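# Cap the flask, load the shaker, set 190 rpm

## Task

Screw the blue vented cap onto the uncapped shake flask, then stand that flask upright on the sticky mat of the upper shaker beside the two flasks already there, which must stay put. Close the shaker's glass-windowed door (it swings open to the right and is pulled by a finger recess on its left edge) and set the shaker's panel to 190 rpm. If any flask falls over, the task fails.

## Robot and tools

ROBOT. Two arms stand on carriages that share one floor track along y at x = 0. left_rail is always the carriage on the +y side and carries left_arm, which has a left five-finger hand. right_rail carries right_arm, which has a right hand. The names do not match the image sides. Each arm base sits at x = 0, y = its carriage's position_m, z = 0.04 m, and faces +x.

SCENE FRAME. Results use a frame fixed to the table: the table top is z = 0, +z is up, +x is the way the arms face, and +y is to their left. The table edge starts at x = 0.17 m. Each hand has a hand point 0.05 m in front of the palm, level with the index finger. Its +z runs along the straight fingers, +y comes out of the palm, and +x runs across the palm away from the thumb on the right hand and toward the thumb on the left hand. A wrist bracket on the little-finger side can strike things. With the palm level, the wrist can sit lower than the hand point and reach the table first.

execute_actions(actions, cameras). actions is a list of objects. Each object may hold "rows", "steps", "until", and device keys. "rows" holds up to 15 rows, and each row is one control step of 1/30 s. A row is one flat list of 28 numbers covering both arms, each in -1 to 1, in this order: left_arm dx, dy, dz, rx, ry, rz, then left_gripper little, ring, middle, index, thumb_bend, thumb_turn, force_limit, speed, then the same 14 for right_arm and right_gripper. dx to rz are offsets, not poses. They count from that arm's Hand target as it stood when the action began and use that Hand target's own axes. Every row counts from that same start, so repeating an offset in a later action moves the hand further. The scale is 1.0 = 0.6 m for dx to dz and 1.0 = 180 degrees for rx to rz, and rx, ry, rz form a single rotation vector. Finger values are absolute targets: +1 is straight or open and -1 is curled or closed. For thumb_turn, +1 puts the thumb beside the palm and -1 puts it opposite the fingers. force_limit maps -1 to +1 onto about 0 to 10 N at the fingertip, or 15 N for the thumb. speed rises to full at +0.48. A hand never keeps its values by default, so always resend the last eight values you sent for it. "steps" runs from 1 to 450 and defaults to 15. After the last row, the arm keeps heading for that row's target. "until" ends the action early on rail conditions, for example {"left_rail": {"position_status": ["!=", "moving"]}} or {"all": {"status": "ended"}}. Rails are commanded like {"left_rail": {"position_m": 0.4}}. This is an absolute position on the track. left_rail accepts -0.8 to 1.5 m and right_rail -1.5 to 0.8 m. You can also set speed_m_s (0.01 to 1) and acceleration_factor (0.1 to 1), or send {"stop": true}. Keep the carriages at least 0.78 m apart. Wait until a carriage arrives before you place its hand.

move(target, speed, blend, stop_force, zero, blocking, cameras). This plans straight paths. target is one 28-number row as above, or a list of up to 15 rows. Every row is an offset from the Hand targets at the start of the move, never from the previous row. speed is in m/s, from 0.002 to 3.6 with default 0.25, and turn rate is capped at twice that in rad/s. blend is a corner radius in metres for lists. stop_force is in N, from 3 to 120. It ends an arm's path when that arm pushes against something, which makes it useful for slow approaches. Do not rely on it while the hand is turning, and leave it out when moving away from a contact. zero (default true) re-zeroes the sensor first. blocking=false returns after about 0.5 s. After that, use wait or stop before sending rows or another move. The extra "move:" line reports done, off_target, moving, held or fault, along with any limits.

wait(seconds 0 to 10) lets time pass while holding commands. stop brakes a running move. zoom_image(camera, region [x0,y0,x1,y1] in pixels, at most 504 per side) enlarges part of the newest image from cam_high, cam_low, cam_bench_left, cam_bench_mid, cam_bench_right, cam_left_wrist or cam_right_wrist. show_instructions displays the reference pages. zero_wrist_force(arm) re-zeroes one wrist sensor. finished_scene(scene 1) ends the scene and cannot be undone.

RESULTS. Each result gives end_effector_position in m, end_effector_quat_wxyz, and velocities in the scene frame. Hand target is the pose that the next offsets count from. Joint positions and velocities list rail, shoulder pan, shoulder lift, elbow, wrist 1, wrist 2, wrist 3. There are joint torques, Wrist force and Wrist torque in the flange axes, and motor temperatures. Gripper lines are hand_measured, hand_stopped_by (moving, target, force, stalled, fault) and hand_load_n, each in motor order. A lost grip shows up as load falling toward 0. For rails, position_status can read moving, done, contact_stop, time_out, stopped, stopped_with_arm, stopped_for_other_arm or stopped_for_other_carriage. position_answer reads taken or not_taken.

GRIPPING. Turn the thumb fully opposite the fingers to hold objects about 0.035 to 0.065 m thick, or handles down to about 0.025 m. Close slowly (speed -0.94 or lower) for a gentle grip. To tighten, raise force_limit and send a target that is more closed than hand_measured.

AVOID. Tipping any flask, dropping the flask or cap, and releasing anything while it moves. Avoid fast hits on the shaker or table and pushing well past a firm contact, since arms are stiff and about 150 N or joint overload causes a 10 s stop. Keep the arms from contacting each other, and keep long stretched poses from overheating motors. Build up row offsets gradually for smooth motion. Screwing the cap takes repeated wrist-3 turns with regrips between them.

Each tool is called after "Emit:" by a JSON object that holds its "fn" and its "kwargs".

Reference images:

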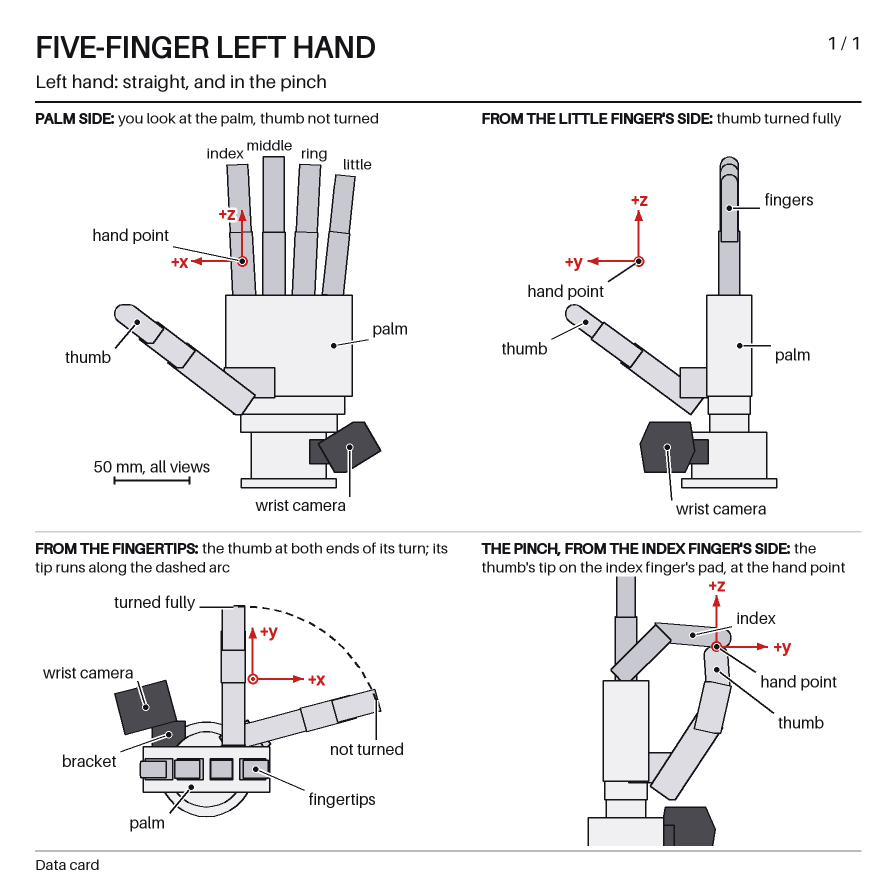

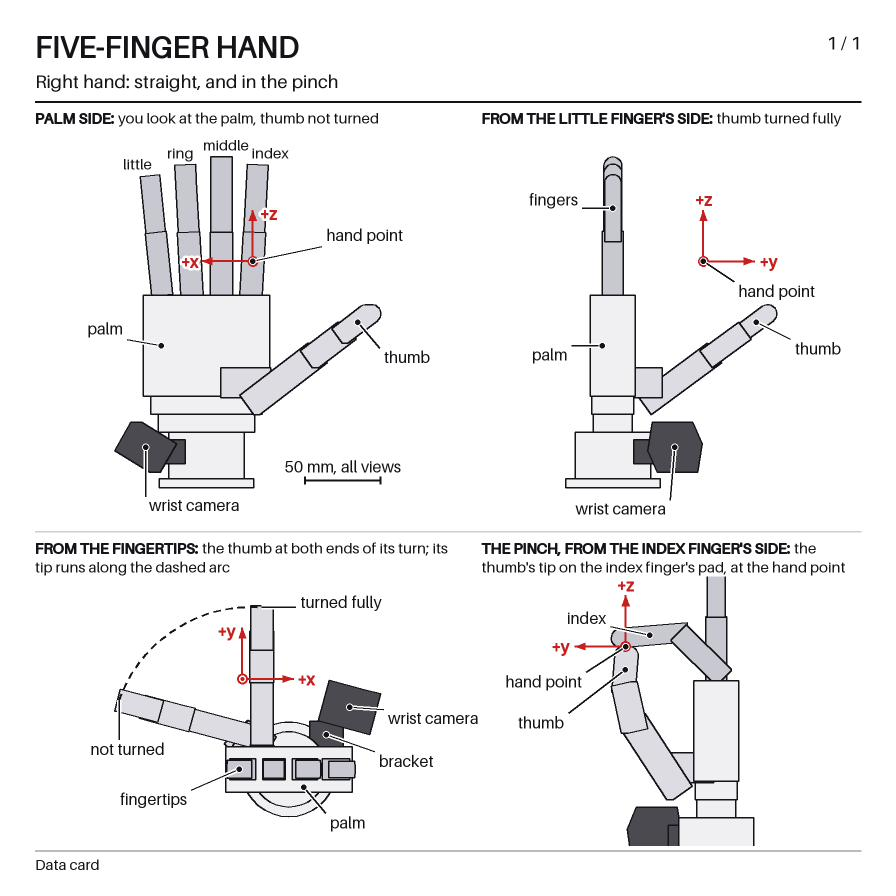

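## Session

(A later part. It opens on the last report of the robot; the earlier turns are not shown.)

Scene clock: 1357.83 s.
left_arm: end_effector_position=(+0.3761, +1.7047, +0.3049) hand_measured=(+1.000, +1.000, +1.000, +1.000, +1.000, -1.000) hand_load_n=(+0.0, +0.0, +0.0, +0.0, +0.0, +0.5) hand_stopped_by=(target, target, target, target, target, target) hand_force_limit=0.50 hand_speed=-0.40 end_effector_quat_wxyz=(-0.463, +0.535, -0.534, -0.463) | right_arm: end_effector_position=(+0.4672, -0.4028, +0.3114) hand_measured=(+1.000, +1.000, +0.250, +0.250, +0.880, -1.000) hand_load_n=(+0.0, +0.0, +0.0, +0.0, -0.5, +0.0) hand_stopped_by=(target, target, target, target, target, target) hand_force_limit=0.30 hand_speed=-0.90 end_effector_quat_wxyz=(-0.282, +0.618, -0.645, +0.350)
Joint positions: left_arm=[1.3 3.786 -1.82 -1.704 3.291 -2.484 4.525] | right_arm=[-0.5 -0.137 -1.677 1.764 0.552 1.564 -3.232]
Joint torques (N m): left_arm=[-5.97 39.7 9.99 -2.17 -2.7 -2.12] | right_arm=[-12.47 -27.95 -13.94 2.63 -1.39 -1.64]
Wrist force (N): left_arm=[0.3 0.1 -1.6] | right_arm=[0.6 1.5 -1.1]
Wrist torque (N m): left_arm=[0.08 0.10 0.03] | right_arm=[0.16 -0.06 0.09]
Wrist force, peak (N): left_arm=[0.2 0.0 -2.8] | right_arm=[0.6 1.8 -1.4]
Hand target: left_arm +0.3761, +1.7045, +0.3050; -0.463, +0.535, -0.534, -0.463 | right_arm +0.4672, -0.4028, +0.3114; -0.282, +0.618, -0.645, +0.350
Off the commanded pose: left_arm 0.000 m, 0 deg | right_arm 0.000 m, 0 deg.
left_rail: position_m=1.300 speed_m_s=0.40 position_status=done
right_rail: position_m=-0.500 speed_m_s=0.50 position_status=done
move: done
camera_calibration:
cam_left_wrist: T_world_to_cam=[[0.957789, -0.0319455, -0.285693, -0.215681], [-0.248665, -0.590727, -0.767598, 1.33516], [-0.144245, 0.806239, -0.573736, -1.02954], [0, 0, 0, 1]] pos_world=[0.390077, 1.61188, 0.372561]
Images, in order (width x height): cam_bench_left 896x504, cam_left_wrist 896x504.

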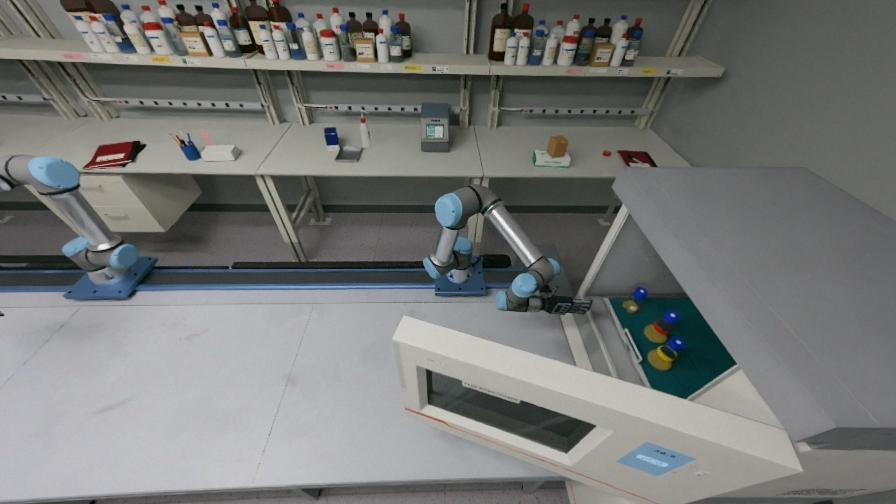

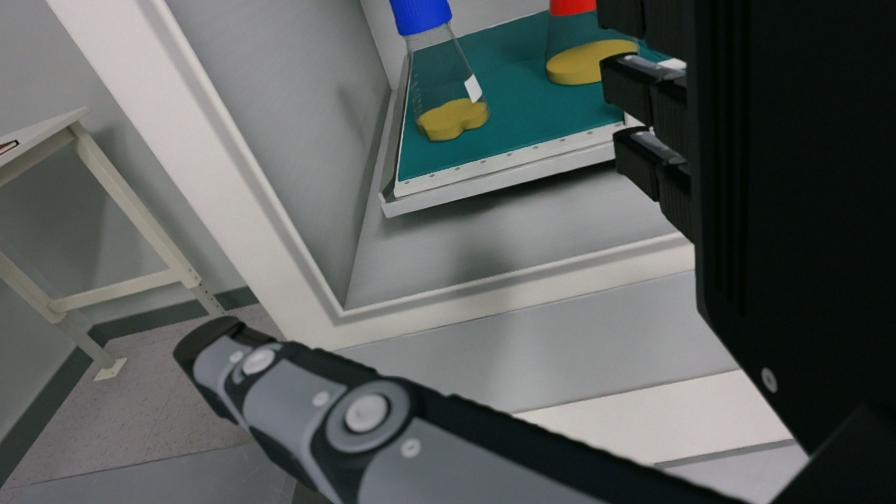

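Emit:
{"fn": "execute_actions", "kwargs": {"actions": [{"left_rail":{"position_m":0.75,"speed_m_s":0.5},"rows":[[0,0,0,0,0,0,1,1,1,1,1,1,0.5,-0.2,0,0,0,0,0,0,1,1,0.25,0.25,0.88,-1,0.3,-0.9]],"steps":180,"until":{"left_rail":{"position_status":["!=","moving"]}}}]}}

Emit:
{"fn": "move", "kwargs": {"target": [[0.0247,-0.1232,-0.4753,0.055,0,0.0078,1,1,1,1,1,1,0.5,-0.2,0,0,0,0,0,0,1,1,0.25,0.25,0.88,-1,0.3,-0.9],[0.0033,-0.4975,-0.3235,0.1155,0,0.0164,1,1,1,1,1,1,0.5,-0.2,0,0,0,0,0,0,1,1,0.25,0.25,0.88,-1,0.3,-0.9]], "speed": [0.3,0.25], "blend": [0.04,0], "cameras": ["cam_left_wrist","cam_bench_left","cam_bench_mid"]}}

Scene clock: 1393.93 s.
left_arm: end_effector_position=(+0.3761, +1.1545, +0.3050) hand_measured=(+1.000, +1.000, +1.000, +1.000, +1.000, +1.000) hand_load_n=(+0.0, +0.0, +0.0, +0.0, +0.0, +0.0) hand_stopped_by=(target, target, target, target, target, target) hand_force_limit=0.50 hand_speed=-0.20 end_effector_quat_wxyz=(-0.463, +0.535, -0.534, -0.463) | right_arm: end_effector_position=(+0.4672, -0.4028, +0.3114) hand_measured=(+1.000, +1.000, +0.250, +0.250, +0.880, -1.000) hand_load_n=(+0.0, +0.0, +0.0, +0.0, +0.0, +0.0) hand_stopped_by=(target, target, target, target, target, target) hand_force_limit=0.30 hand_speed=-0.90 end_effector_quat_wxyz=(-0.282, +0.618, -0.645, +0.350)
Joint positions: left_arm=[0.75 3.786 -1.82 -1.704 3.29 -2.484 4.525] | right_arm=[-0.5 -0.137 -1.677 1.764 0.552 1.564 -3.232]
Joint torques (N m): left_arm=[4.48 34.43 12.7 -0.95 -1.24 -1.99] | right_arm=[-11.79 -28.32 -14.9 2.53 -1.4 -1.54]
Wrist force (N): left_arm=[0.4 0.0 -1.5] | right_arm=[0.8 1.5 -1.3]
Wrist torque (N m): left_arm=[0.06 0.09 0.05] | right_arm=[0.18 -0.08 0.11]
Wrist force, peak (N): left_arm=[0.5 -0.3 -2.7] | right_arm=[1.0 1.8 -1.4]
Hand target: left_arm +0.3761, +1.1545, +0.3050; -0.463, +0.535, -0.534, -0.463 | right_arm +0.4672, -0.4028, +0.3114; -0.282, +0.618, -0.645, +0.350
Off the commanded pose: left_arm 0.000 m, 0 deg | right_arm 0.000 m, 0 deg.
left_rail: position_m=0.750 speed_m_s=0.50 position_status=done
right_rail: position_m=-0.500 speed_m_s=0.50 position_status=done

Scene clock: 1396.73 s.
left_arm: end_effector_position=(+0.6747, +0.9623, +0.3307) hand_measured=(+1.000, +1.000, +1.000, +1.000, +1.000, +1.000) hand_load_n=(-0.5, +0.0, +0.0, +0.0, +0.0, +0.0) hand_stopped_by=(target, target, target, target, target, target) hand_force_limit=0.50 hand_speed=-0.20 end_effector_quat_wxyz=(+0.540, -0.428, +0.622, +0.371) | right_arm: end_effector_position=(+0.4672, -0.4028, +0.3114) hand_measured=(+1.000, +1.000, +0.250, +0.250, +0.880, -1.000) hand_load_n=(+0.0, -0.5, +0.0, +0.0, +0.0, +0.0) hand_stopped_by=(target, target, target, target, target, target) hand_force_limit=0.30 hand_speed=-0.90 end_effector_quat_wxyz=(-0.282, +0.618, -0.645, +0.350)
Joint positions: left_arm=[0.75 3.293 -2.254 -0.989 2.963 -2.607 4.468] | right_arm=[-0.5 -0.137 -1.677 1.764 0.552 1.564 -3.232]
Joint torques (N m): left_arm=[8.51 44.62 28.21 -2.53 1.76 -1.98] | right_arm=[-11.37 -27.94 -14.91 2.52 -1.4 -1.46]
Wrist force (N): left_arm=[0.1 -0.2 -1.3] | right_arm=[0.5 1.4 -0.9]
Wrist torque (N m): left_arm=[0.03 0.16 0.02] | right_arm=[0.14 -0.04 0.09]
Wrist force, peak (N): left_arm=[0.9 0.1 -2.8] | right_arm=[0.8 1.8 -1.3]
Hand target: left_arm +0.6747, +0.9623, +0.3307; +0.540, -0.428, +0.622, +0.371 | right_arm +0.4672, -0.4028, +0.3114; -0.282, +0.618, -0.645, +0.350
Off the commanded pose: left_arm 0.000 m, 0 deg | right_arm 0.000 m, 0 deg.
left_rail: position_m=0.750 speed_m_s=0.50 position_status=done
right_rail: position_m=-0.500 speed_m_s=0.50 position_status=done
move: done
camera_calibration:
cam_left_wrist: T_world_to_cam=[[0.882822, -0.373055, -0.285404, -0.139363], [-0.443559, -0.46222, -0.76786, 0.998486], [0.154535, 0.804477, -0.57353, -0.573052], [0, 0, 0, 1]] pos_world=[0.654477, 0.870537, 0.39826]
Images, in order (width x height): cam_bench_left 896x504, cam_bench_mid 896x504, cam_left_wrist 896x504.

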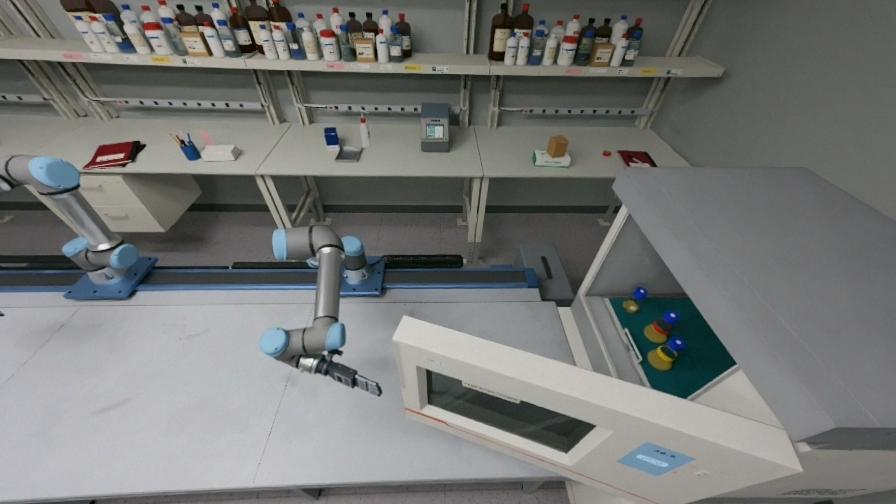

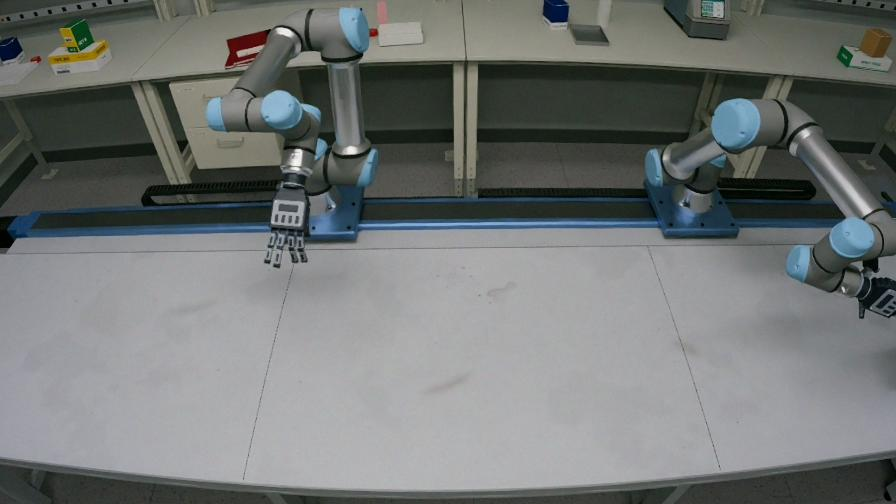

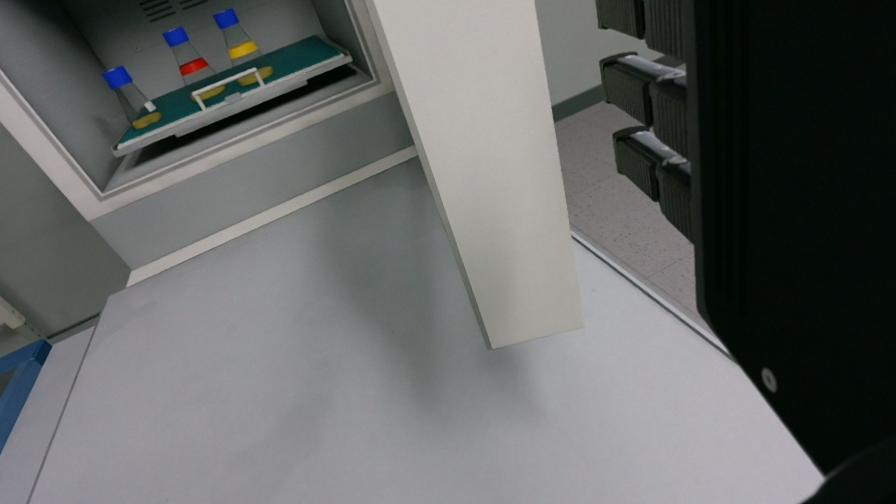

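Emit:
{"fn": "move", "kwargs": {"target": [-0.024,0,0.1793,0,0,0,1,1,1,1,1,1,0.5,-0.2,0,0,0,0,0,0,1,1,0.25,0.25,0.88,-1,0.3,-0.9], "speed": 0.12, "stop_force": 15, "cameras": ["cam_left_wrist","cam_bench_left"]}}

Scene clock: 1405.07 s.
left_arm: end_effector_position=(+0.7136, +1.0637, +0.3298) hand_measured=(+1.000, +1.000, +1.000, +1.000, +1.000, +1.000) hand_load_n=(+0.0, +0.0, +0.0, +0.0, +0.0, +0.0) hand_stopped_by=(target, target, target, target, target, target) hand_force_limit=0.50 hand_speed=-0.20 end_effector_quat_wxyz=(+0.540, -0.428, +0.622, +0.371) | right_arm: end_effector_position=(+0.4672, -0.4028, +0.3114) hand_measured=(+1.000, +1.000, +0.250, +0.250, +0.880, -1.000) hand_load_n=(+0.0, +0.0, +0.0, +0.0, +0.0, +0.5) hand_stopped_by=(target, target, target, target, target, target) hand_force_limit=0.30 hand_speed=-0.90 end_effector_quat_wxyz=(-0.282, +0.618, -0.645, +0.350)
Joint positions: left_arm=[0.75 3.432 -2.365 -0.796 2.931 -2.472 4.53] | right_arm=[-0.5 -0.137 -1.677 1.764 0.552 1.564 -3.232]
Joint torques (N m): left_arm=[8.24 49.27 29.23 -2.3 1.9 -2.06] | right_arm=[-11.18 -27.51 -14.87 2.41 -1.37 -1.47]
Wrist force (N): left_arm=[0.4 0.4 -1.7] | right_arm=[0.5 1.6 -1.4]
Wrist torque (N m): left_arm=[0.14 0.10 -0.06] | right_arm=[0.20 -0.02 0.09]
Wrist force, peak (N): left_arm=[0.6 -0.4 -1.9] | right_arm=[0.7 2.0 -1.2]
Hand target: left_arm +0.7136, +1.0637, +0.3298; +0.540, -0.428, +0.622, +0.371 | right_arm +0.4672, -0.4028, +0.3114; -0.282, +0.618, -0.645, +0.350
Off the commanded pose: left_arm 0.000 m, 0 deg | right_arm 0.000 m, 0 deg.
left_rail: position_m=0.750 speed_m_s=0.50 position_status=done
right_rail: position_m=-0.500 speed_m_s=0.50 position_status=done
move: done
camera_calibration:
cam_left_wrist: T_world_to_cam=[[0.882823, -0.372997, -0.285476, -0.136125], [-0.443591, -0.462245, -0.767826, 1.062], [0.154437, 0.804489, -0.573539, -0.661175], [0, 0, 0, 1]] pos_world=[0.693377, 0.972037, 0.39736]
Images, in order (width x height): cam_bench_left 896x504, cam_left_wrist 896x504.

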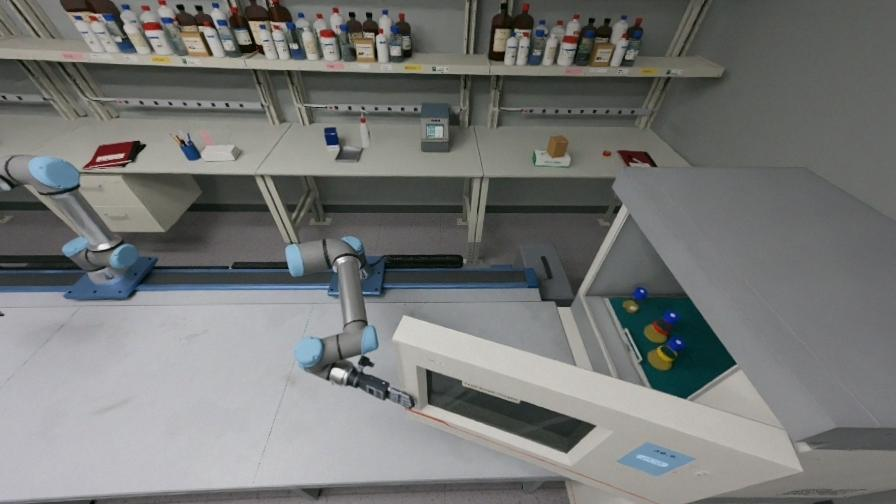

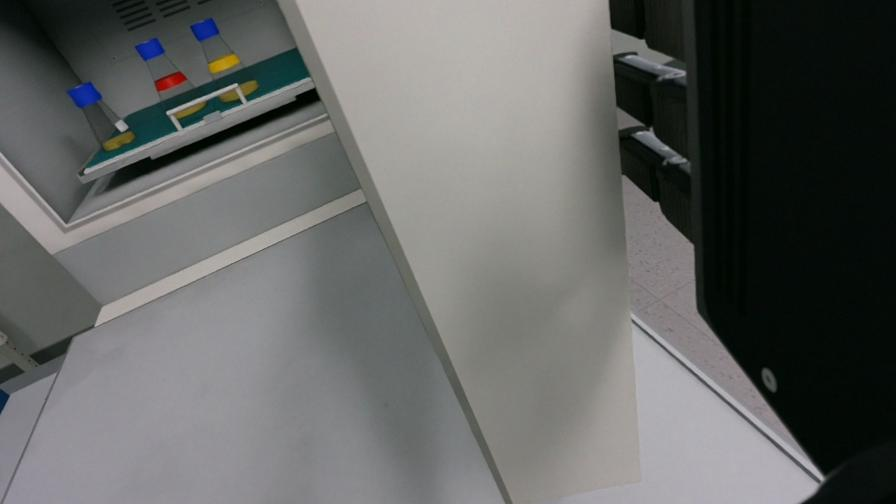

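Emit:
{"fn": "move", "kwargs": {"target": [[0,0.05,0,0,0,0,1,1,1,1,1,1,0.5,-0.2,0,0,0,0,0,0,1,1,0.25,0.25,0.88,-1,0.3,-0.9],[-0.004,0.3597,0.0289,0.0165,0,0.0023,1,1,1,1,1,1,0.5,-0.2,0,0,0,0,0,0,1,1,0.25,0.25,0.88,-1,0.3,-0.9]], "speed": [0.08,0.12], "blend": [0.01,0], "stop_force": 30, "cameras": ["cam_left_wrist","cam_bench_left"]}}

Scene clock: 1410.80 s.
left_arm: end_effector_position=(+0.5183, +1.1572, +0.3295) hand_measured=(+1.000, +1.000, +1.000, +1.000, +1.000, +1.000) hand_load_n=(+0.0, +0.0, +0.0, +0.0, +0.0, +0.0) hand_stopped_by=(target, target, target, target, target, target) hand_force_limit=0.50 hand_speed=-0.20 end_effector_quat_wxyz=(+0.550, -0.412, +0.633, +0.357) | right_arm: end_effector_position=(+0.4672, -0.4028, +0.3114) hand_measured=(+1.000, +1.000, +0.250, +0.250, +0.880, -1.000) hand_load_n=(-0.5, +0.0, +0.5, +0.0, +0.0, +0.0) hand_stopped_by=(target, target, target, target, target, target) hand_force_limit=0.30 hand_speed=-0.90 end_effector_quat_wxyz=(-0.282, +0.618, -0.645, +0.350)
Joint positions: left_arm=[0.75 3.737 -1.868 -1.572 3.273 -2.122 4.624] | right_arm=[-0.5 -0.137 -1.677 1.764 0.552 1.564 -3.232]
Joint torques (N m): left_arm=[8.13 43.66 10.79 3.9 2.03 1.95] | right_arm=[-10.44 -27.1 -14.91 2.63 -1.4 -1.39]
Wrist force (N): left_arm=[0.4 0.0 -1.6] | right_arm=[0.7 1.6 -1.3]
Wrist torque (N m): left_arm=[0.08 0.10 -0.07] | right_arm=[0.18 -0.06 0.10]
Wrist force, peak (N): left_arm=[0.0 -8.8 -1.8] | right_arm=[0.9 1.6 -1.4]
Hand target: left_arm +0.5183, +1.1572, +0.3295; +0.550, -0.412, +0.633, +0.357 | right_arm +0.4672, -0.4028, +0.3114; -0.282, +0.618, -0.645, +0.350
Off the commanded pose: left_arm 0.000 m, 0 deg | right_arm 0.000 m, 0 deg.
left_rail: position_m=0.750 speed_m_s=0.50 position_status=done
right_rail: position_m=-0.500 speed_m_s=0.50 position_status=done
move: done
camera_calibration:
cam_left_wrist: T_world_to_cam=[[0.862144, -0.418738, -0.285247, 0.134619], [-0.467007, -0.438418, -0.767915, 1.00295], [0.196498, 0.795266, -0.573533, -0.717514], [0, 0, 0, 1]] pos_world=[0.493313, 1.06669, 0.39706]
Images, in order (width x height): cam_bench_left 896x504, cam_left_wrist 896x504.

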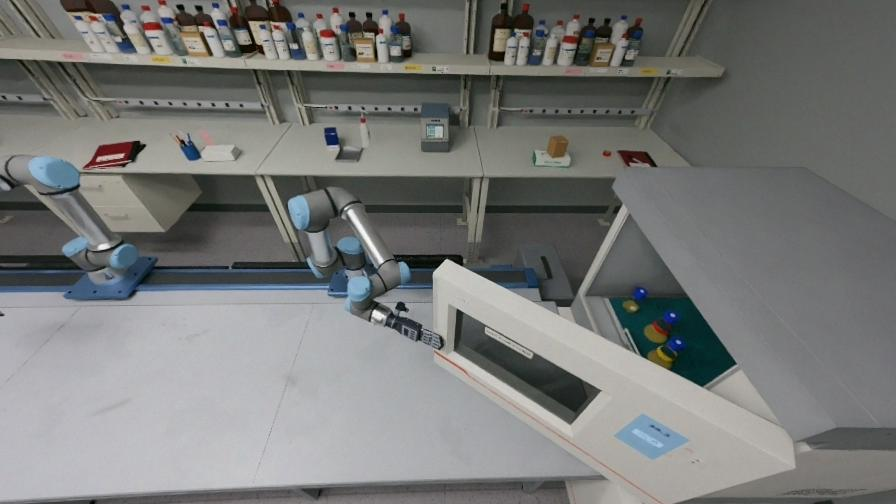

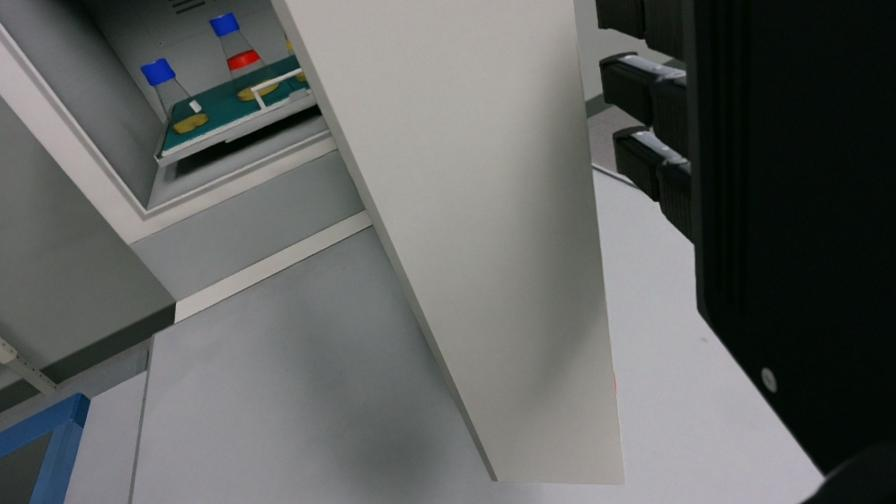

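Emit:
{"fn": "move", "kwargs": {"target": [[-0.0111,0.2735,0.0732,0,0,0,1,1,1,1,1,1,0.5,-0.2,0,0,0,0,0,0,1,1,0.25,0.25,0.88,-1,0.3,-0.9],[-0.027,0.4978,0.1857,-0.022,0,-0.0031,1,1,1,1,1,1,0.5,-0.2,0,0,0,0,0,0,1,1,0.25,0.25,0.88,-1,0.3,-0.9]], "speed": 0.12, "blend": [0.02,0], "stop_force": 30, "cameras": ["cam_left_wrist","cam_bench_left"]}}

Scene clock: 1418.90 s.
left_arm: end_effector_position=(+0.2911, +1.3814, +0.3294) hand_measured=(+1.000, +1.000, +1.000, +1.000, +1.000, +1.000) hand_load_n=(+0.0, +0.0, +0.0, +0.0, +0.0, +0.0) hand_stopped_by=(target, target, target, target, target, target) hand_force_limit=0.50 hand_speed=-0.20 end_effector_quat_wxyz=(+0.537, -0.434, +0.618, +0.376) | right_arm: end_effector_position=(+0.4672, -0.4028, +0.3114) hand_measured=(+1.000, +1.000, +0.250, +0.250, +0.880, -1.000) hand_load_n=(+0.0, +0.0, +0.0, +0.0, +0.0, +0.0) hand_stopped_by=(target, target, target, target, target, target) hand_force_limit=0.30 hand_speed=-0.90 end_effector_quat_wxyz=(-0.282, +0.618, -0.645, +0.350)
Joint positions: left_arm=[0.75 4.398 -1.778 -1.687 3.323 -1.537 4.716] | right_arm=[-0.5 -0.137 -1.677 1.764 0.552 1.564 -3.232]
Joint torques (N m): left_arm=[7.94 25.71 28.91 -1.51 2.17 2.12] | right_arm=[-10.8 -26.95 -15.5 2.55 -1.31 -1.41]
Wrist force (N): left_arm=[-0.4 -0.6 -1.5] | right_arm=[0.5 1.5 -1.2]
Wrist torque (N m): left_arm=[-0.03 0.21 -0.07] | right_arm=[0.18 -0.04 0.09]
Wrist force, peak (N): left_arm=[1.2 -16.3 -10.1] | right_arm=[0.7 1.7 -1.5]
Hand target: left_arm +0.2911, +1.3814, +0.3294; +0.537, -0.434, +0.618, +0.376 | right_arm +0.4672, -0.4028, +0.3114; -0.282, +0.618, -0.645, +0.350
Off the commanded pose: left_arm 0.000 m, 0 deg | right_arm 0.000 m, 0 deg.
left_rail: position_m=0.750 speed_m_s=0.50 position_status=done
right_rail: position_m=-0.500 speed_m_s=0.50 position_status=done
move: done
camera_calibration:
cam_left_wrist: T_world_to_cam=[[0.889195, -0.357626, -0.285368, 0.332193], [-0.435429, -0.469967, -0.76781, 1.02948], [0.140475, 0.806991, -0.573613, -0.85106], [0, 0, 0, 1]] pos_world=[0.272432, 1.28942, 0.397061]
Images, in order (width x height): cam_bench_left 896x504, cam_left_wrist 896x504.

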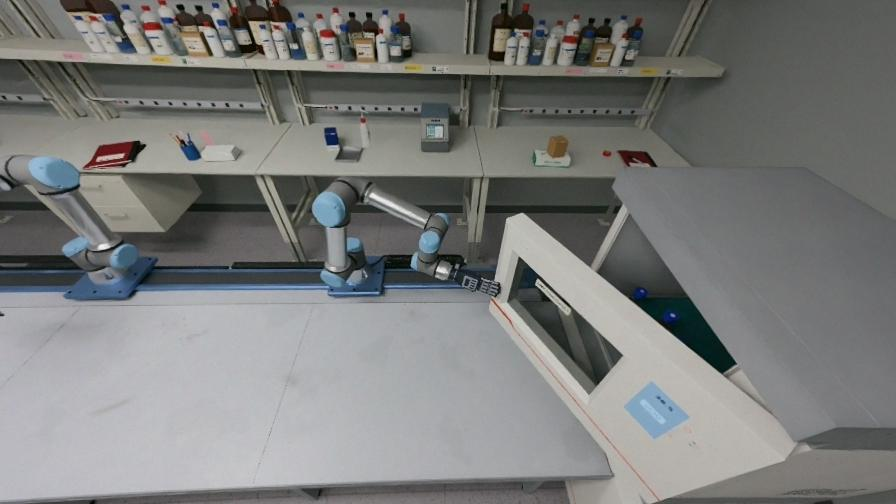

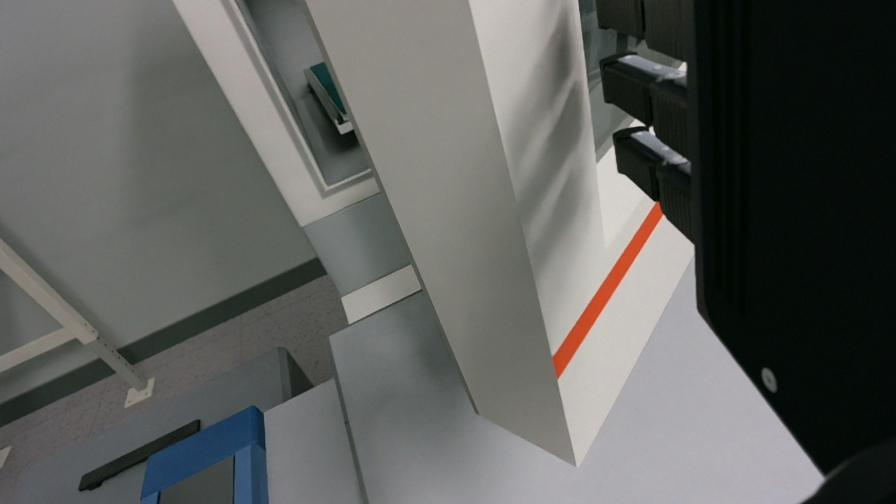

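Emit:
{"fn": "move", "kwargs": {"target": [0.0578,-0.2583,-0.4188,-0.110,0,-0.0156,-1,-1,-1,-1,1,1,0.5,-0.2,0,0,0,0,0,0,1,1,0.25,0.25,0.88,-1,0.3,-0.9], "speed": 0.25}}

Emit:
{"fn": "execute_actions", "kwargs": {"actions": [{"left_rail":{"position_m":1.05,"speed_m_s":0.3},"steps":180,"until":{"left_rail":{"position_status":["!=","moving"]}}}], "cameras": ["cam_left_wrist","cam_bench_left"]}}

Scene clock: 1440.33 s.
left_arm: end_effector_position=(+0.3501, +1.0901, +0.3308) hand_measured=(-1.000, -1.000, -1.000, -1.000, +1.000, +1.000) hand_load_n=(+0.0, +0.0, +0.0, +0.0, +0.0, +0.0) hand_stopped_by=(target, target, target, target, target, target) hand_force_limit=0.50 hand_speed=-0.20 end_effector_quat_wxyz=(-0.463, +0.534, -0.534, -0.463) | right_arm: end_effector_position=(+0.4672, -0.4028, +0.3114) hand_measured=(+1.000, +1.000, +0.250, +0.250, +0.880, -1.000) hand_load_n=(+0.0, +0.0, +0.0, +0.0, +0.0, +0.0) hand_stopped_by=(target, target, target, target, target, target) hand_force_limit=0.30 hand_speed=-0.90 end_effector_quat_wxyz=(-0.282, +0.618, -0.645, +0.350)
Joint positions: left_arm=[0.75 3.695 -1.704 -1.778 3.216 -2.573 4.486] | right_arm=[-0.5 -0.137 -1.677 1.764 0.552 1.564 -3.232]
Joint torques (N m): left_arm=[-4.9 20.22 27.14 -2.54 -2.52 -1.95] | right_arm=[-10.29 -27.01 -15.44 2.44 -1.2 -1.33]
Wrist force (N): left_arm=[-0.5 -0.8 -1.4] | right_arm=[0.8 1.7 -1.5]
Wrist torque (N m): left_arm=[-0.07 0.25 -0.04] | right_arm=[0.21 -0.08 0.12]
Wrist force, peak (N): left_arm=[-0.3 -1.5 -2.9] | right_arm=[0.8 1.7 -1.5]
Hand target: left_arm +0.3501, +1.0900, +0.3308; -0.463, +0.535, -0.534, -0.463 | right_arm +0.4672, -0.4028, +0.3114; -0.282, +0.618, -0.645, +0.350
Off the commanded pose: left_arm 0.000 m, 0 deg | right_arm 0.000 m, 0 deg.
left_rail: position_m=0.750 speed_m_s=0.50 position_status=done
right_rail: position_m=-0.500 speed_m_s=0.50 position_status=done
move: done

Scene clock: 1442.00 s.
left_arm: end_effector_position=(+0.3501, +1.3900, +0.3308) hand_measured=(-1.000, -1.000, -1.000, -1.000, +1.000, +1.000) hand_load_n=(+0.0, +0.0, +0.0, +0.0, +0.0, +0.0) hand_stopped_by=(target, target, target, target, target, target) hand_force_limit=0.50 hand_speed=-0.20 end_effector_quat_wxyz=(-0.463, +0.535, -0.534, -0.463) | right_arm: end_effector_position=(+0.4672, -0.4028, +0.3114) hand_measured=(+1.000, +1.000, +0.250, +0.250, +0.880, -1.000) hand_load_n=(+0.0, +0.0, +0.0, +0.0, +0.0, +0.0) hand_stopped_by=(target, target, target, target, target, target) hand_force_limit=0.30 hand_speed=-0.90 end_effector_quat_wxyz=(-0.282, +0.618, -0.645, +0.350)
Joint positions: left_arm=[1.05 3.695 -1.704 -1.777 3.216 -2.573 4.486] | right_arm=[-0.5 -0.137 -1.677 1.764 0.552 1.564 -3.232]
Joint torques (N m): left_arm=[1.82 26.58 24.96 -1.77 -1.56 -1.89] | right_arm=[-10.78 -26.54 -15.81 2.44 -1.12 -1.38]
Wrist force (N): left_arm=[-0.5 -1.1 -1.5] | right_arm=[0.7 1.6 -1.1]
Wrist torque (N m): left_arm=[-0.10 0.25 -0.03] | right_arm=[0.19 -0.07 0.11]
Wrist force, peak (N): left_arm=[-0.5 -1.0 -2.5] | right_arm=[0.5 1.8 -1.2]
Hand target: left_arm +0.3501, +1.3900, +0.3308; -0.463, +0.535, -0.534, -0.463 | right_arm +0.4672, -0.4028, +0.3114; -0.282, +0.618, -0.645, +0.350
Off the commanded pose: left_arm 0.000 m, 0 deg | right_arm 0.000 m, 0 deg.
left_rail: position_m=1.050 speed_m_s=0.30 position_status=done
right_rail: position_m=-0.500 speed_m_s=0.50 position_status=done
camera_calibration:
cam_left_wrist: T_world_to_cam=[[0.957786, -0.0319849, -0.285698, -0.193499], [-0.24868, -0.590788, -0.767547, 1.16274], [-0.144237, 0.806193, -0.573802, -0.764748], [0, 0, 0, 1]] pos_world=[0.364177, 1.29728, 0.398362]
Images, in order (width x height): cam_bench_left 896x504, cam_left_wrist 896x504.

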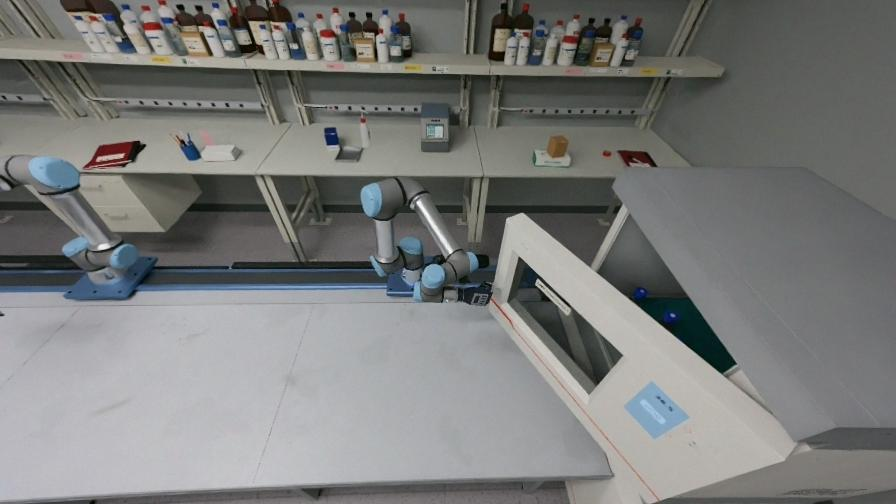

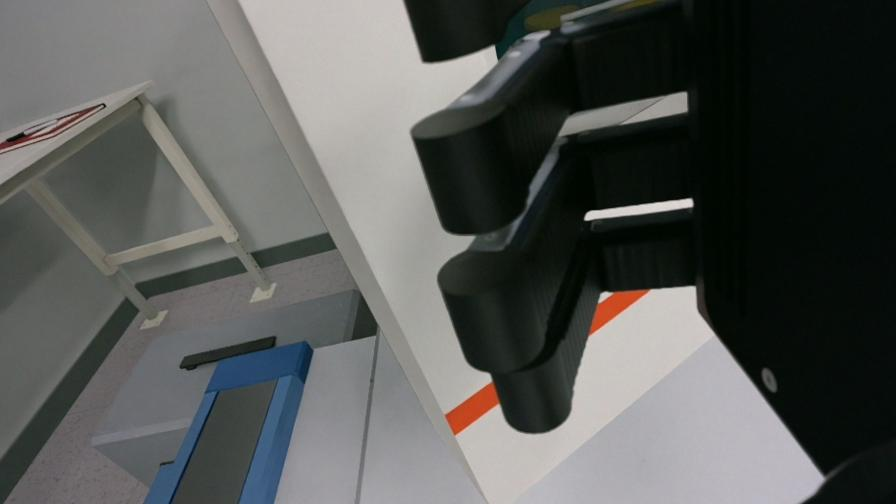

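Emit:
{"fn": "move", "kwargs": {"target": [[-0.0341,0.0977,0.2426,0,0,0,-1,-1,-1,-1,1,1,0.5,-0.2,0,0,0,0,0,0,1,1,0.25,0.25,0.88,-1,0.3,-0.9],[-0.063,0.1608,0.4488,0,0,0,-1,-1,-1,-1,1,1,0.5,-0.2,0,0,0,0,0,0,1,1,0.25,0.25,0.88,-1,0.3,-0.9],[-0.0857,0.175,0.6105,0,0,0,-1,-1,-1,-1,1,1,0.5,-0.2,0,0,0,0,0,0,1,1,0.25,0.25,0.88,-1,0.3,-0.9]], "speed": 0.1, "blend": [0.02,0.02,0], "stop_force": 35, "cameras": ["cam_left_wrist","cam_bench_left"]}}

Scene clock: 1451.53 s.
left_arm: end_effector_position=(+0.2449, +1.7599, +0.3297) hand_measured=(-1.000, -1.000, -1.000, -1.000, +1.000, +1.000) hand_load_n=(-0.5, +0.0, +0.0, +0.0, +0.0, +0.0) hand_stopped_by=(target, target, target, target, target, target) hand_force_limit=0.50 hand_speed=-0.20 end_effector_quat_wxyz=(-0.463, +0.535, -0.534, -0.463) | right_arm: end_effector_position=(+0.4672, -0.4028, +0.3114) hand_measured=(+1.000, +1.000, +0.250, +0.250, +0.880, -1.000) hand_load_n=(+0.0, +0.0, +0.0, +0.0, +0.0, +0.0) hand_stopped_by=(target, target, target, target, target, target) hand_force_limit=0.30 hand_speed=-0.90 end_effector_quat_wxyz=(-0.282, +0.618, -0.645, +0.350)
Joint positions: left_arm=[1.05 4.375 -1.997 -1.389 3.236 -1.906 4.662] | right_arm=[-0.5 -0.137 -1.677 1.764 0.552 1.564 -3.232]
Joint torques (N m): left_arm=[7.96 35.15 28.99 -1.51 2.15 1.76] | right_arm=[-10.21 -27.05 -16.26 2.33 -1.19 -1.42]
Wrist force (N): left_arm=[-0.4 -0.7 -1.6] | right_arm=[0.8 1.6 -1.3]
Wrist torque (N m): left_arm=[-0.04 0.19 -0.11] | right_arm=[0.20 -0.08 0.12]
Wrist force, peak (N): left_arm=[1.2 -5.9 -14.1] | right_arm=[0.8 1.8 -1.3]
Hand target: left_arm +0.2449, +1.7599, +0.3297; -0.463, +0.535, -0.534, -0.463 | right_arm +0.4672, -0.4028, +0.3114; -0.282, +0.618, -0.645, +0.350
Off the commanded pose: left_arm 0.000 m, 0 deg | right_arm 0.000 m, 0 deg.
left_rail: position_m=1.050 speed_m_s=0.30 position_status=done
right_rail: position_m=-0.500 speed_m_s=0.50 position_status=done
move: done
camera_calibration:
cam_left_wrist: T_world_to_cam=[[0.957786, -0.0319849, -0.285698, -0.0811022], [-0.24868, -0.590788, -0.767547, 1.35426], [-0.144237, 0.806193, -0.573802, -1.07864], [0, 0, 0, 1]] pos_world=[0.258877, 1.66708, 0.397362]
Images, in order (width x height): cam_bench_left 896x504, cam_left_wrist 896x504.

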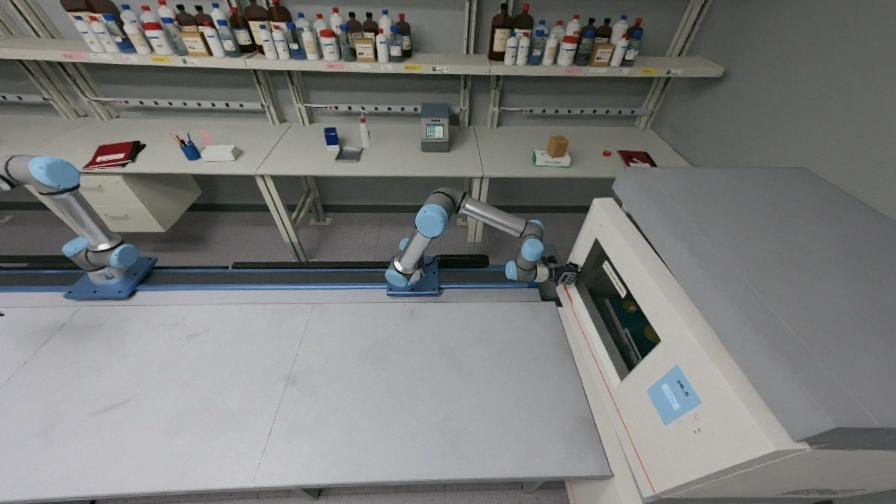

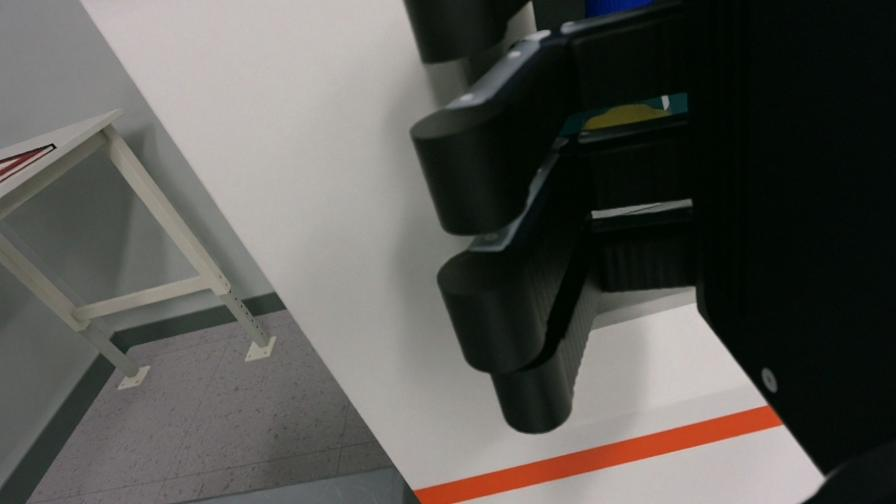

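Emit:
{"fn": "move", "kwargs": {"target": [[0,0.05,0,0,0,0,-1,-1,-1,-1,1,1,0.5,-0.2,0,0,0,0,0,0,1,1,0.25,0.25,0.88,-1,0.3,-0.9],[-0.0139,0.05,0.099,0,0,0,-1,-1,-1,-1,1,1,0.5,-0.2,0,0,0,0,0,0,1,1,0.25,0.25,0.88,-1,0.3,-0.9]], "speed": [0.08,0.03], "stop_force": 35, "cameras": ["cam_left_wrist","cam_bench_left"]}}

Scene clock: 1457.20 s.
left_arm: end_effector_position=(+0.2149, +1.7919, +0.3296) hand_measured=(-1.000, -1.000, -1.000, -1.000, +1.000, +1.000) hand_load_n=(-19.0, +0.0, +0.0, +0.0, +0.5, +0.0) hand_stopped_by=(target, target, target, target, target, target) hand_force_limit=0.50 hand_speed=-0.20 end_effector_quat_wxyz=(-0.463, +0.535, -0.534, -0.463) | right_arm: end_effector_position=(+0.4672, -0.4028, +0.3114) hand_measured=(+1.000, +1.000, +0.250, +0.250, +0.880, -1.000) hand_load_n=(+0.0, +0.0, +0.0, +0.0, +0.0, +0.0) hand_stopped_by=(target, target, target, target, target, target) hand_force_limit=0.30 hand_speed=-0.90 end_effector_quat_wxyz=(-0.282, +0.618, -0.645, +0.350)
Joint positions: left_arm=[1.05 4.444 -2.025 -1.348 3.226 -1.836 4.673] | right_arm=[-0.5 -0.137 -1.677 1.764 0.552 1.564 -3.232]
Joint torques (N m): left_arm=[5.14 42.02 16.04 6.97 -1.58 -1.96] | right_arm=[-9.82 -26 -16.4 2.38 -1.25 -1.24]
Wrist force (N): left_arm=[1.3 -3.2 -36.7] | right_arm=[0.9 1.7 -1.1]
Wrist torque (N m): left_arm=[0.95 -1.93 0.07] | right_arm=[0.20 -0.11 0.12]
Wrist force, peak (N): left_arm=[2.6 -2.6 -70.2] | right_arm=[0.7 1.8 -1.4]
Hand target: left_arm +0.2149, +1.7919, +0.3296; -0.463, +0.535, -0.534, -0.463 (not the last commanded pose) | right_arm +0.4672, -0.4028, +0.3114; -0.282, +0.618, -0.645, +0.350
Off the commanded pose: left_arm 0.028 m, 0 deg | right_arm 0.000 m, 0 deg.
left_rail: position_m=1.050 speed_m_s=0.30 position_status=done
right_rail: position_m=-0.500 speed_m_s=0.50 position_status=done
move: contact (left_arm); path passed 1 of 2 targets
camera_calibration:
cam_left_wrist: T_world_to_cam=[[0.957778, -0.0320811, -0.285713, -0.0511989], [-0.248762, -0.590704, -0.767585, 1.36558], [-0.144147, 0.80625, -0.573744, -1.10905], [0, 0, 0, 1]] pos_world=[0.228877, 1.69918, 0.397261]
Images, in order (width x height): cam_bench_left 896x504, cam_left_wrist 896x504.

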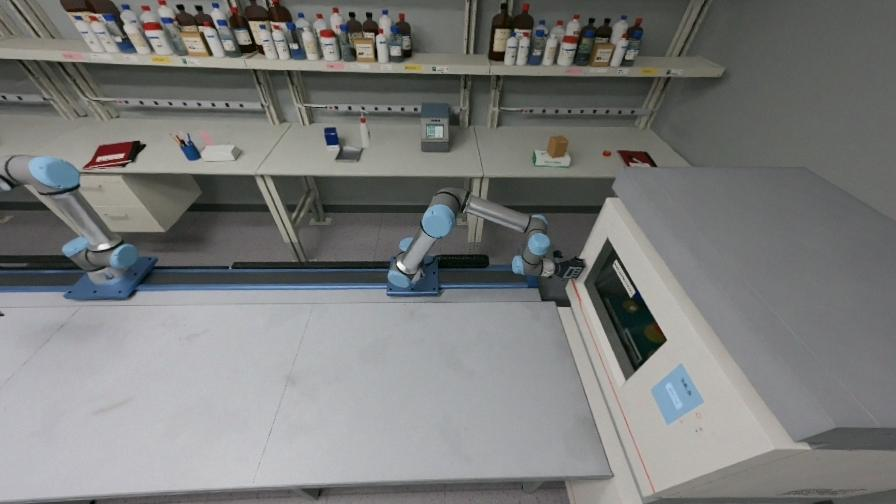

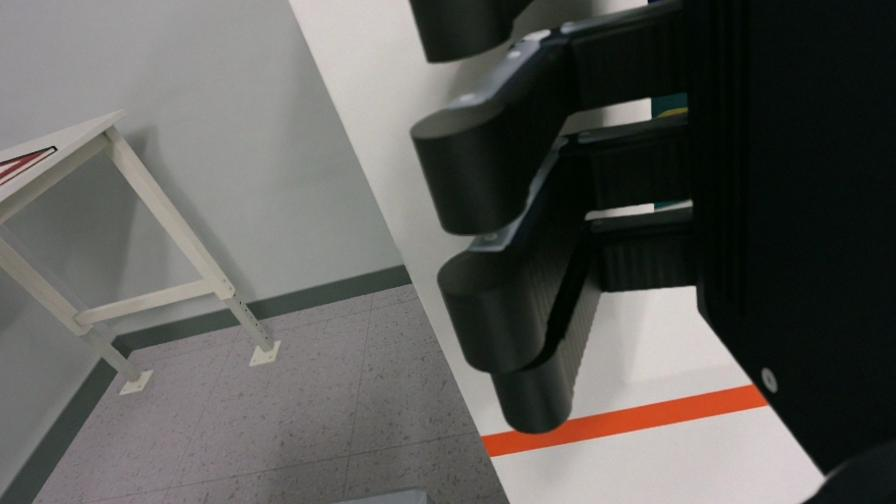

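Emit:
{"fn": "move", "kwargs": {"target": [0.0139,0,-0.099,0,0,0,-1,-1,-1,-1,1,1,0.5,-0.2,0,0,0,0,0,0,1,1,0.25,0.25,0.88,-1,0.3,-0.9], "speed": 0.1, "cameras": ["cam_left_wrist","cam_bench_left","cam_low"]}}

Emit:
{"fn": "zoom_image", "kwargs": {"camera": "cam_bench_left", "region": [540, 180, 740, 400]}}

Scene clock: 1460.40 s.
left_arm: end_effector_position=(+0.2149, +1.7320, +0.3298) hand_measured=(-1.000, -1.000, -1.000, -1.000, +1.000, +1.000) hand_load_n=(+0.0, +0.0, +0.0, +0.0, +0.0, +0.0) hand_stopped_by=(target, target, target, target, target, target) hand_force_limit=0.50 hand_speed=-0.20 end_effector_quat_wxyz=(-0.463, +0.535, -0.534, -0.463) | right_arm: end_effector_position=(+0.4672, -0.4028, +0.3114) hand_measured=(+1.000, +1.000, +0.250, +0.250, +0.880, -1.000) hand_load_n=(+0.0, +0.0, +0.0, +0.0, +0.0, +0.0) hand_stopped_by=(target, target, target, target, target, target) hand_force_limit=0.30 hand_speed=-0.90 end_effector_quat_wxyz=(-0.282, +0.618, -0.645, +0.350)
Joint positions: left_arm=[1.05 4.413 -1.903 -1.522 3.277 -1.868 4.668] | right_arm=[-0.5 -0.137 -1.677 1.764 0.552 1.564 -3.232]
Joint torques (N m): left_arm=[-4.72 44.96 10.41 4.29 -2.3 -1.89] | right_arm=[-9.53 -26.78 -16.66 2.34 -1.15 -1.26]
Wrist force (N): left_arm=[-0.2 -0.3 -1.4] | right_arm=[0.8 1.5 -1.5]
Wrist torque (N m): left_arm=[0.01 0.15 0.00] | right_arm=[0.20 -0.08 0.11]
Wrist force, peak (N): left_arm=[0.8 -3.1 -36.7] | right_arm=[0.7 1.9 -1.4]
Hand target: left_arm +0.2149, +1.7320, +0.3298; -0.463, +0.535, -0.534, -0.463 | right_arm +0.4672, -0.4028, +0.3114; -0.282, +0.618, -0.645, +0.350
Off the commanded pose: left_arm 0.000 m, 0 deg | right_arm 0.000 m, 0 deg.
left_rail: position_m=1.050 speed_m_s=0.30 position_status=done
right_rail: position_m=-0.500 speed_m_s=0.50 position_status=done
move: done
camera_calibration:
cam_left_wrist: T_world_to_cam=[[0.957776, -0.032119, -0.285716, -0.0530282], [-0.248775, -0.590765, -0.767534, 1.33036], [-0.144138, 0.806204, -0.573811, -1.06059], [0, 0, 0, 1]] pos_world=[0.228877, 1.63928, 0.397362]
Images, in order (width x height): cam_low 896x504, cam_bench_left 896x504, cam_left_wrist 896x504.

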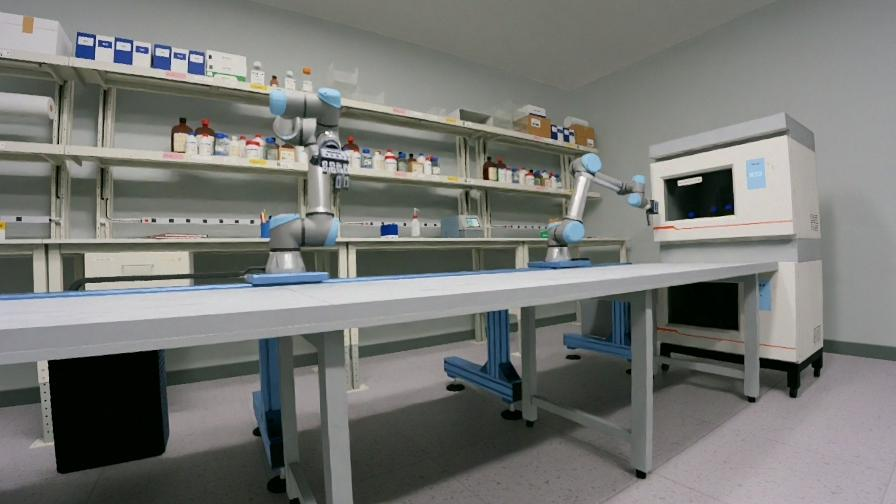

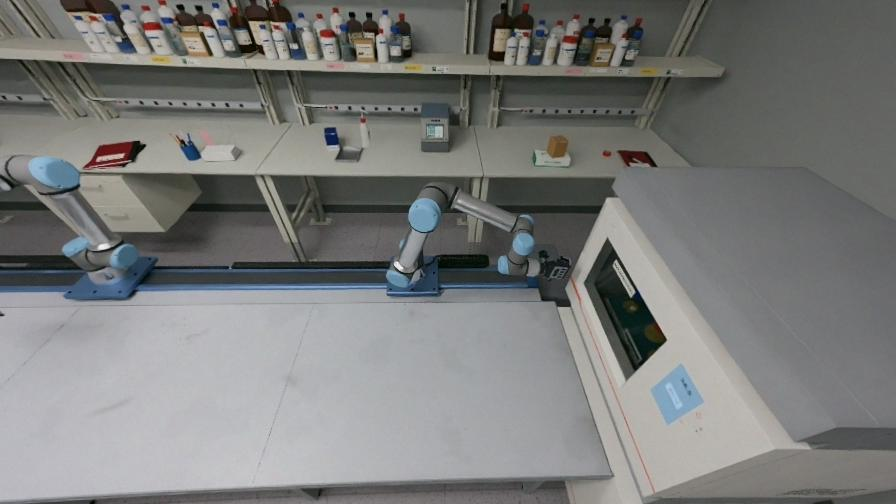

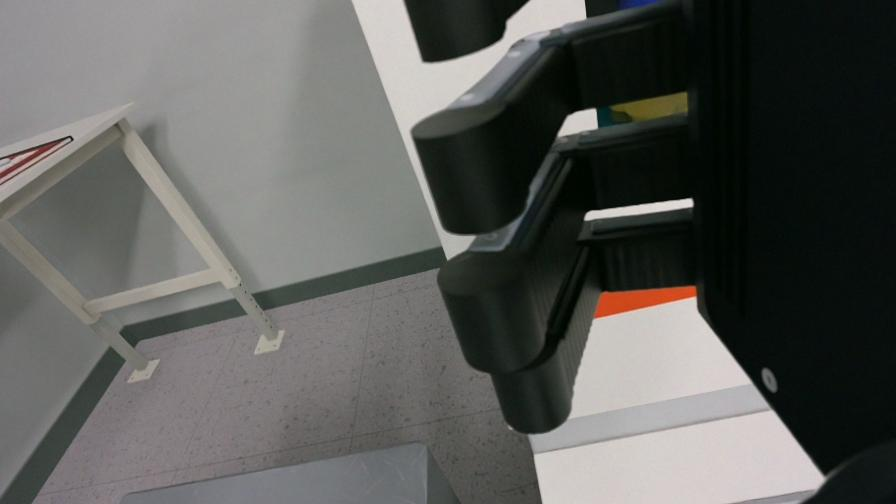

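Scaled by 2.291 from the camera's 896x504 image, which has a finer 1280x720 frame.

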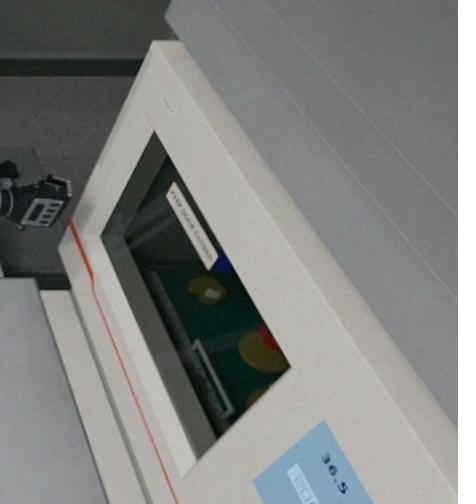

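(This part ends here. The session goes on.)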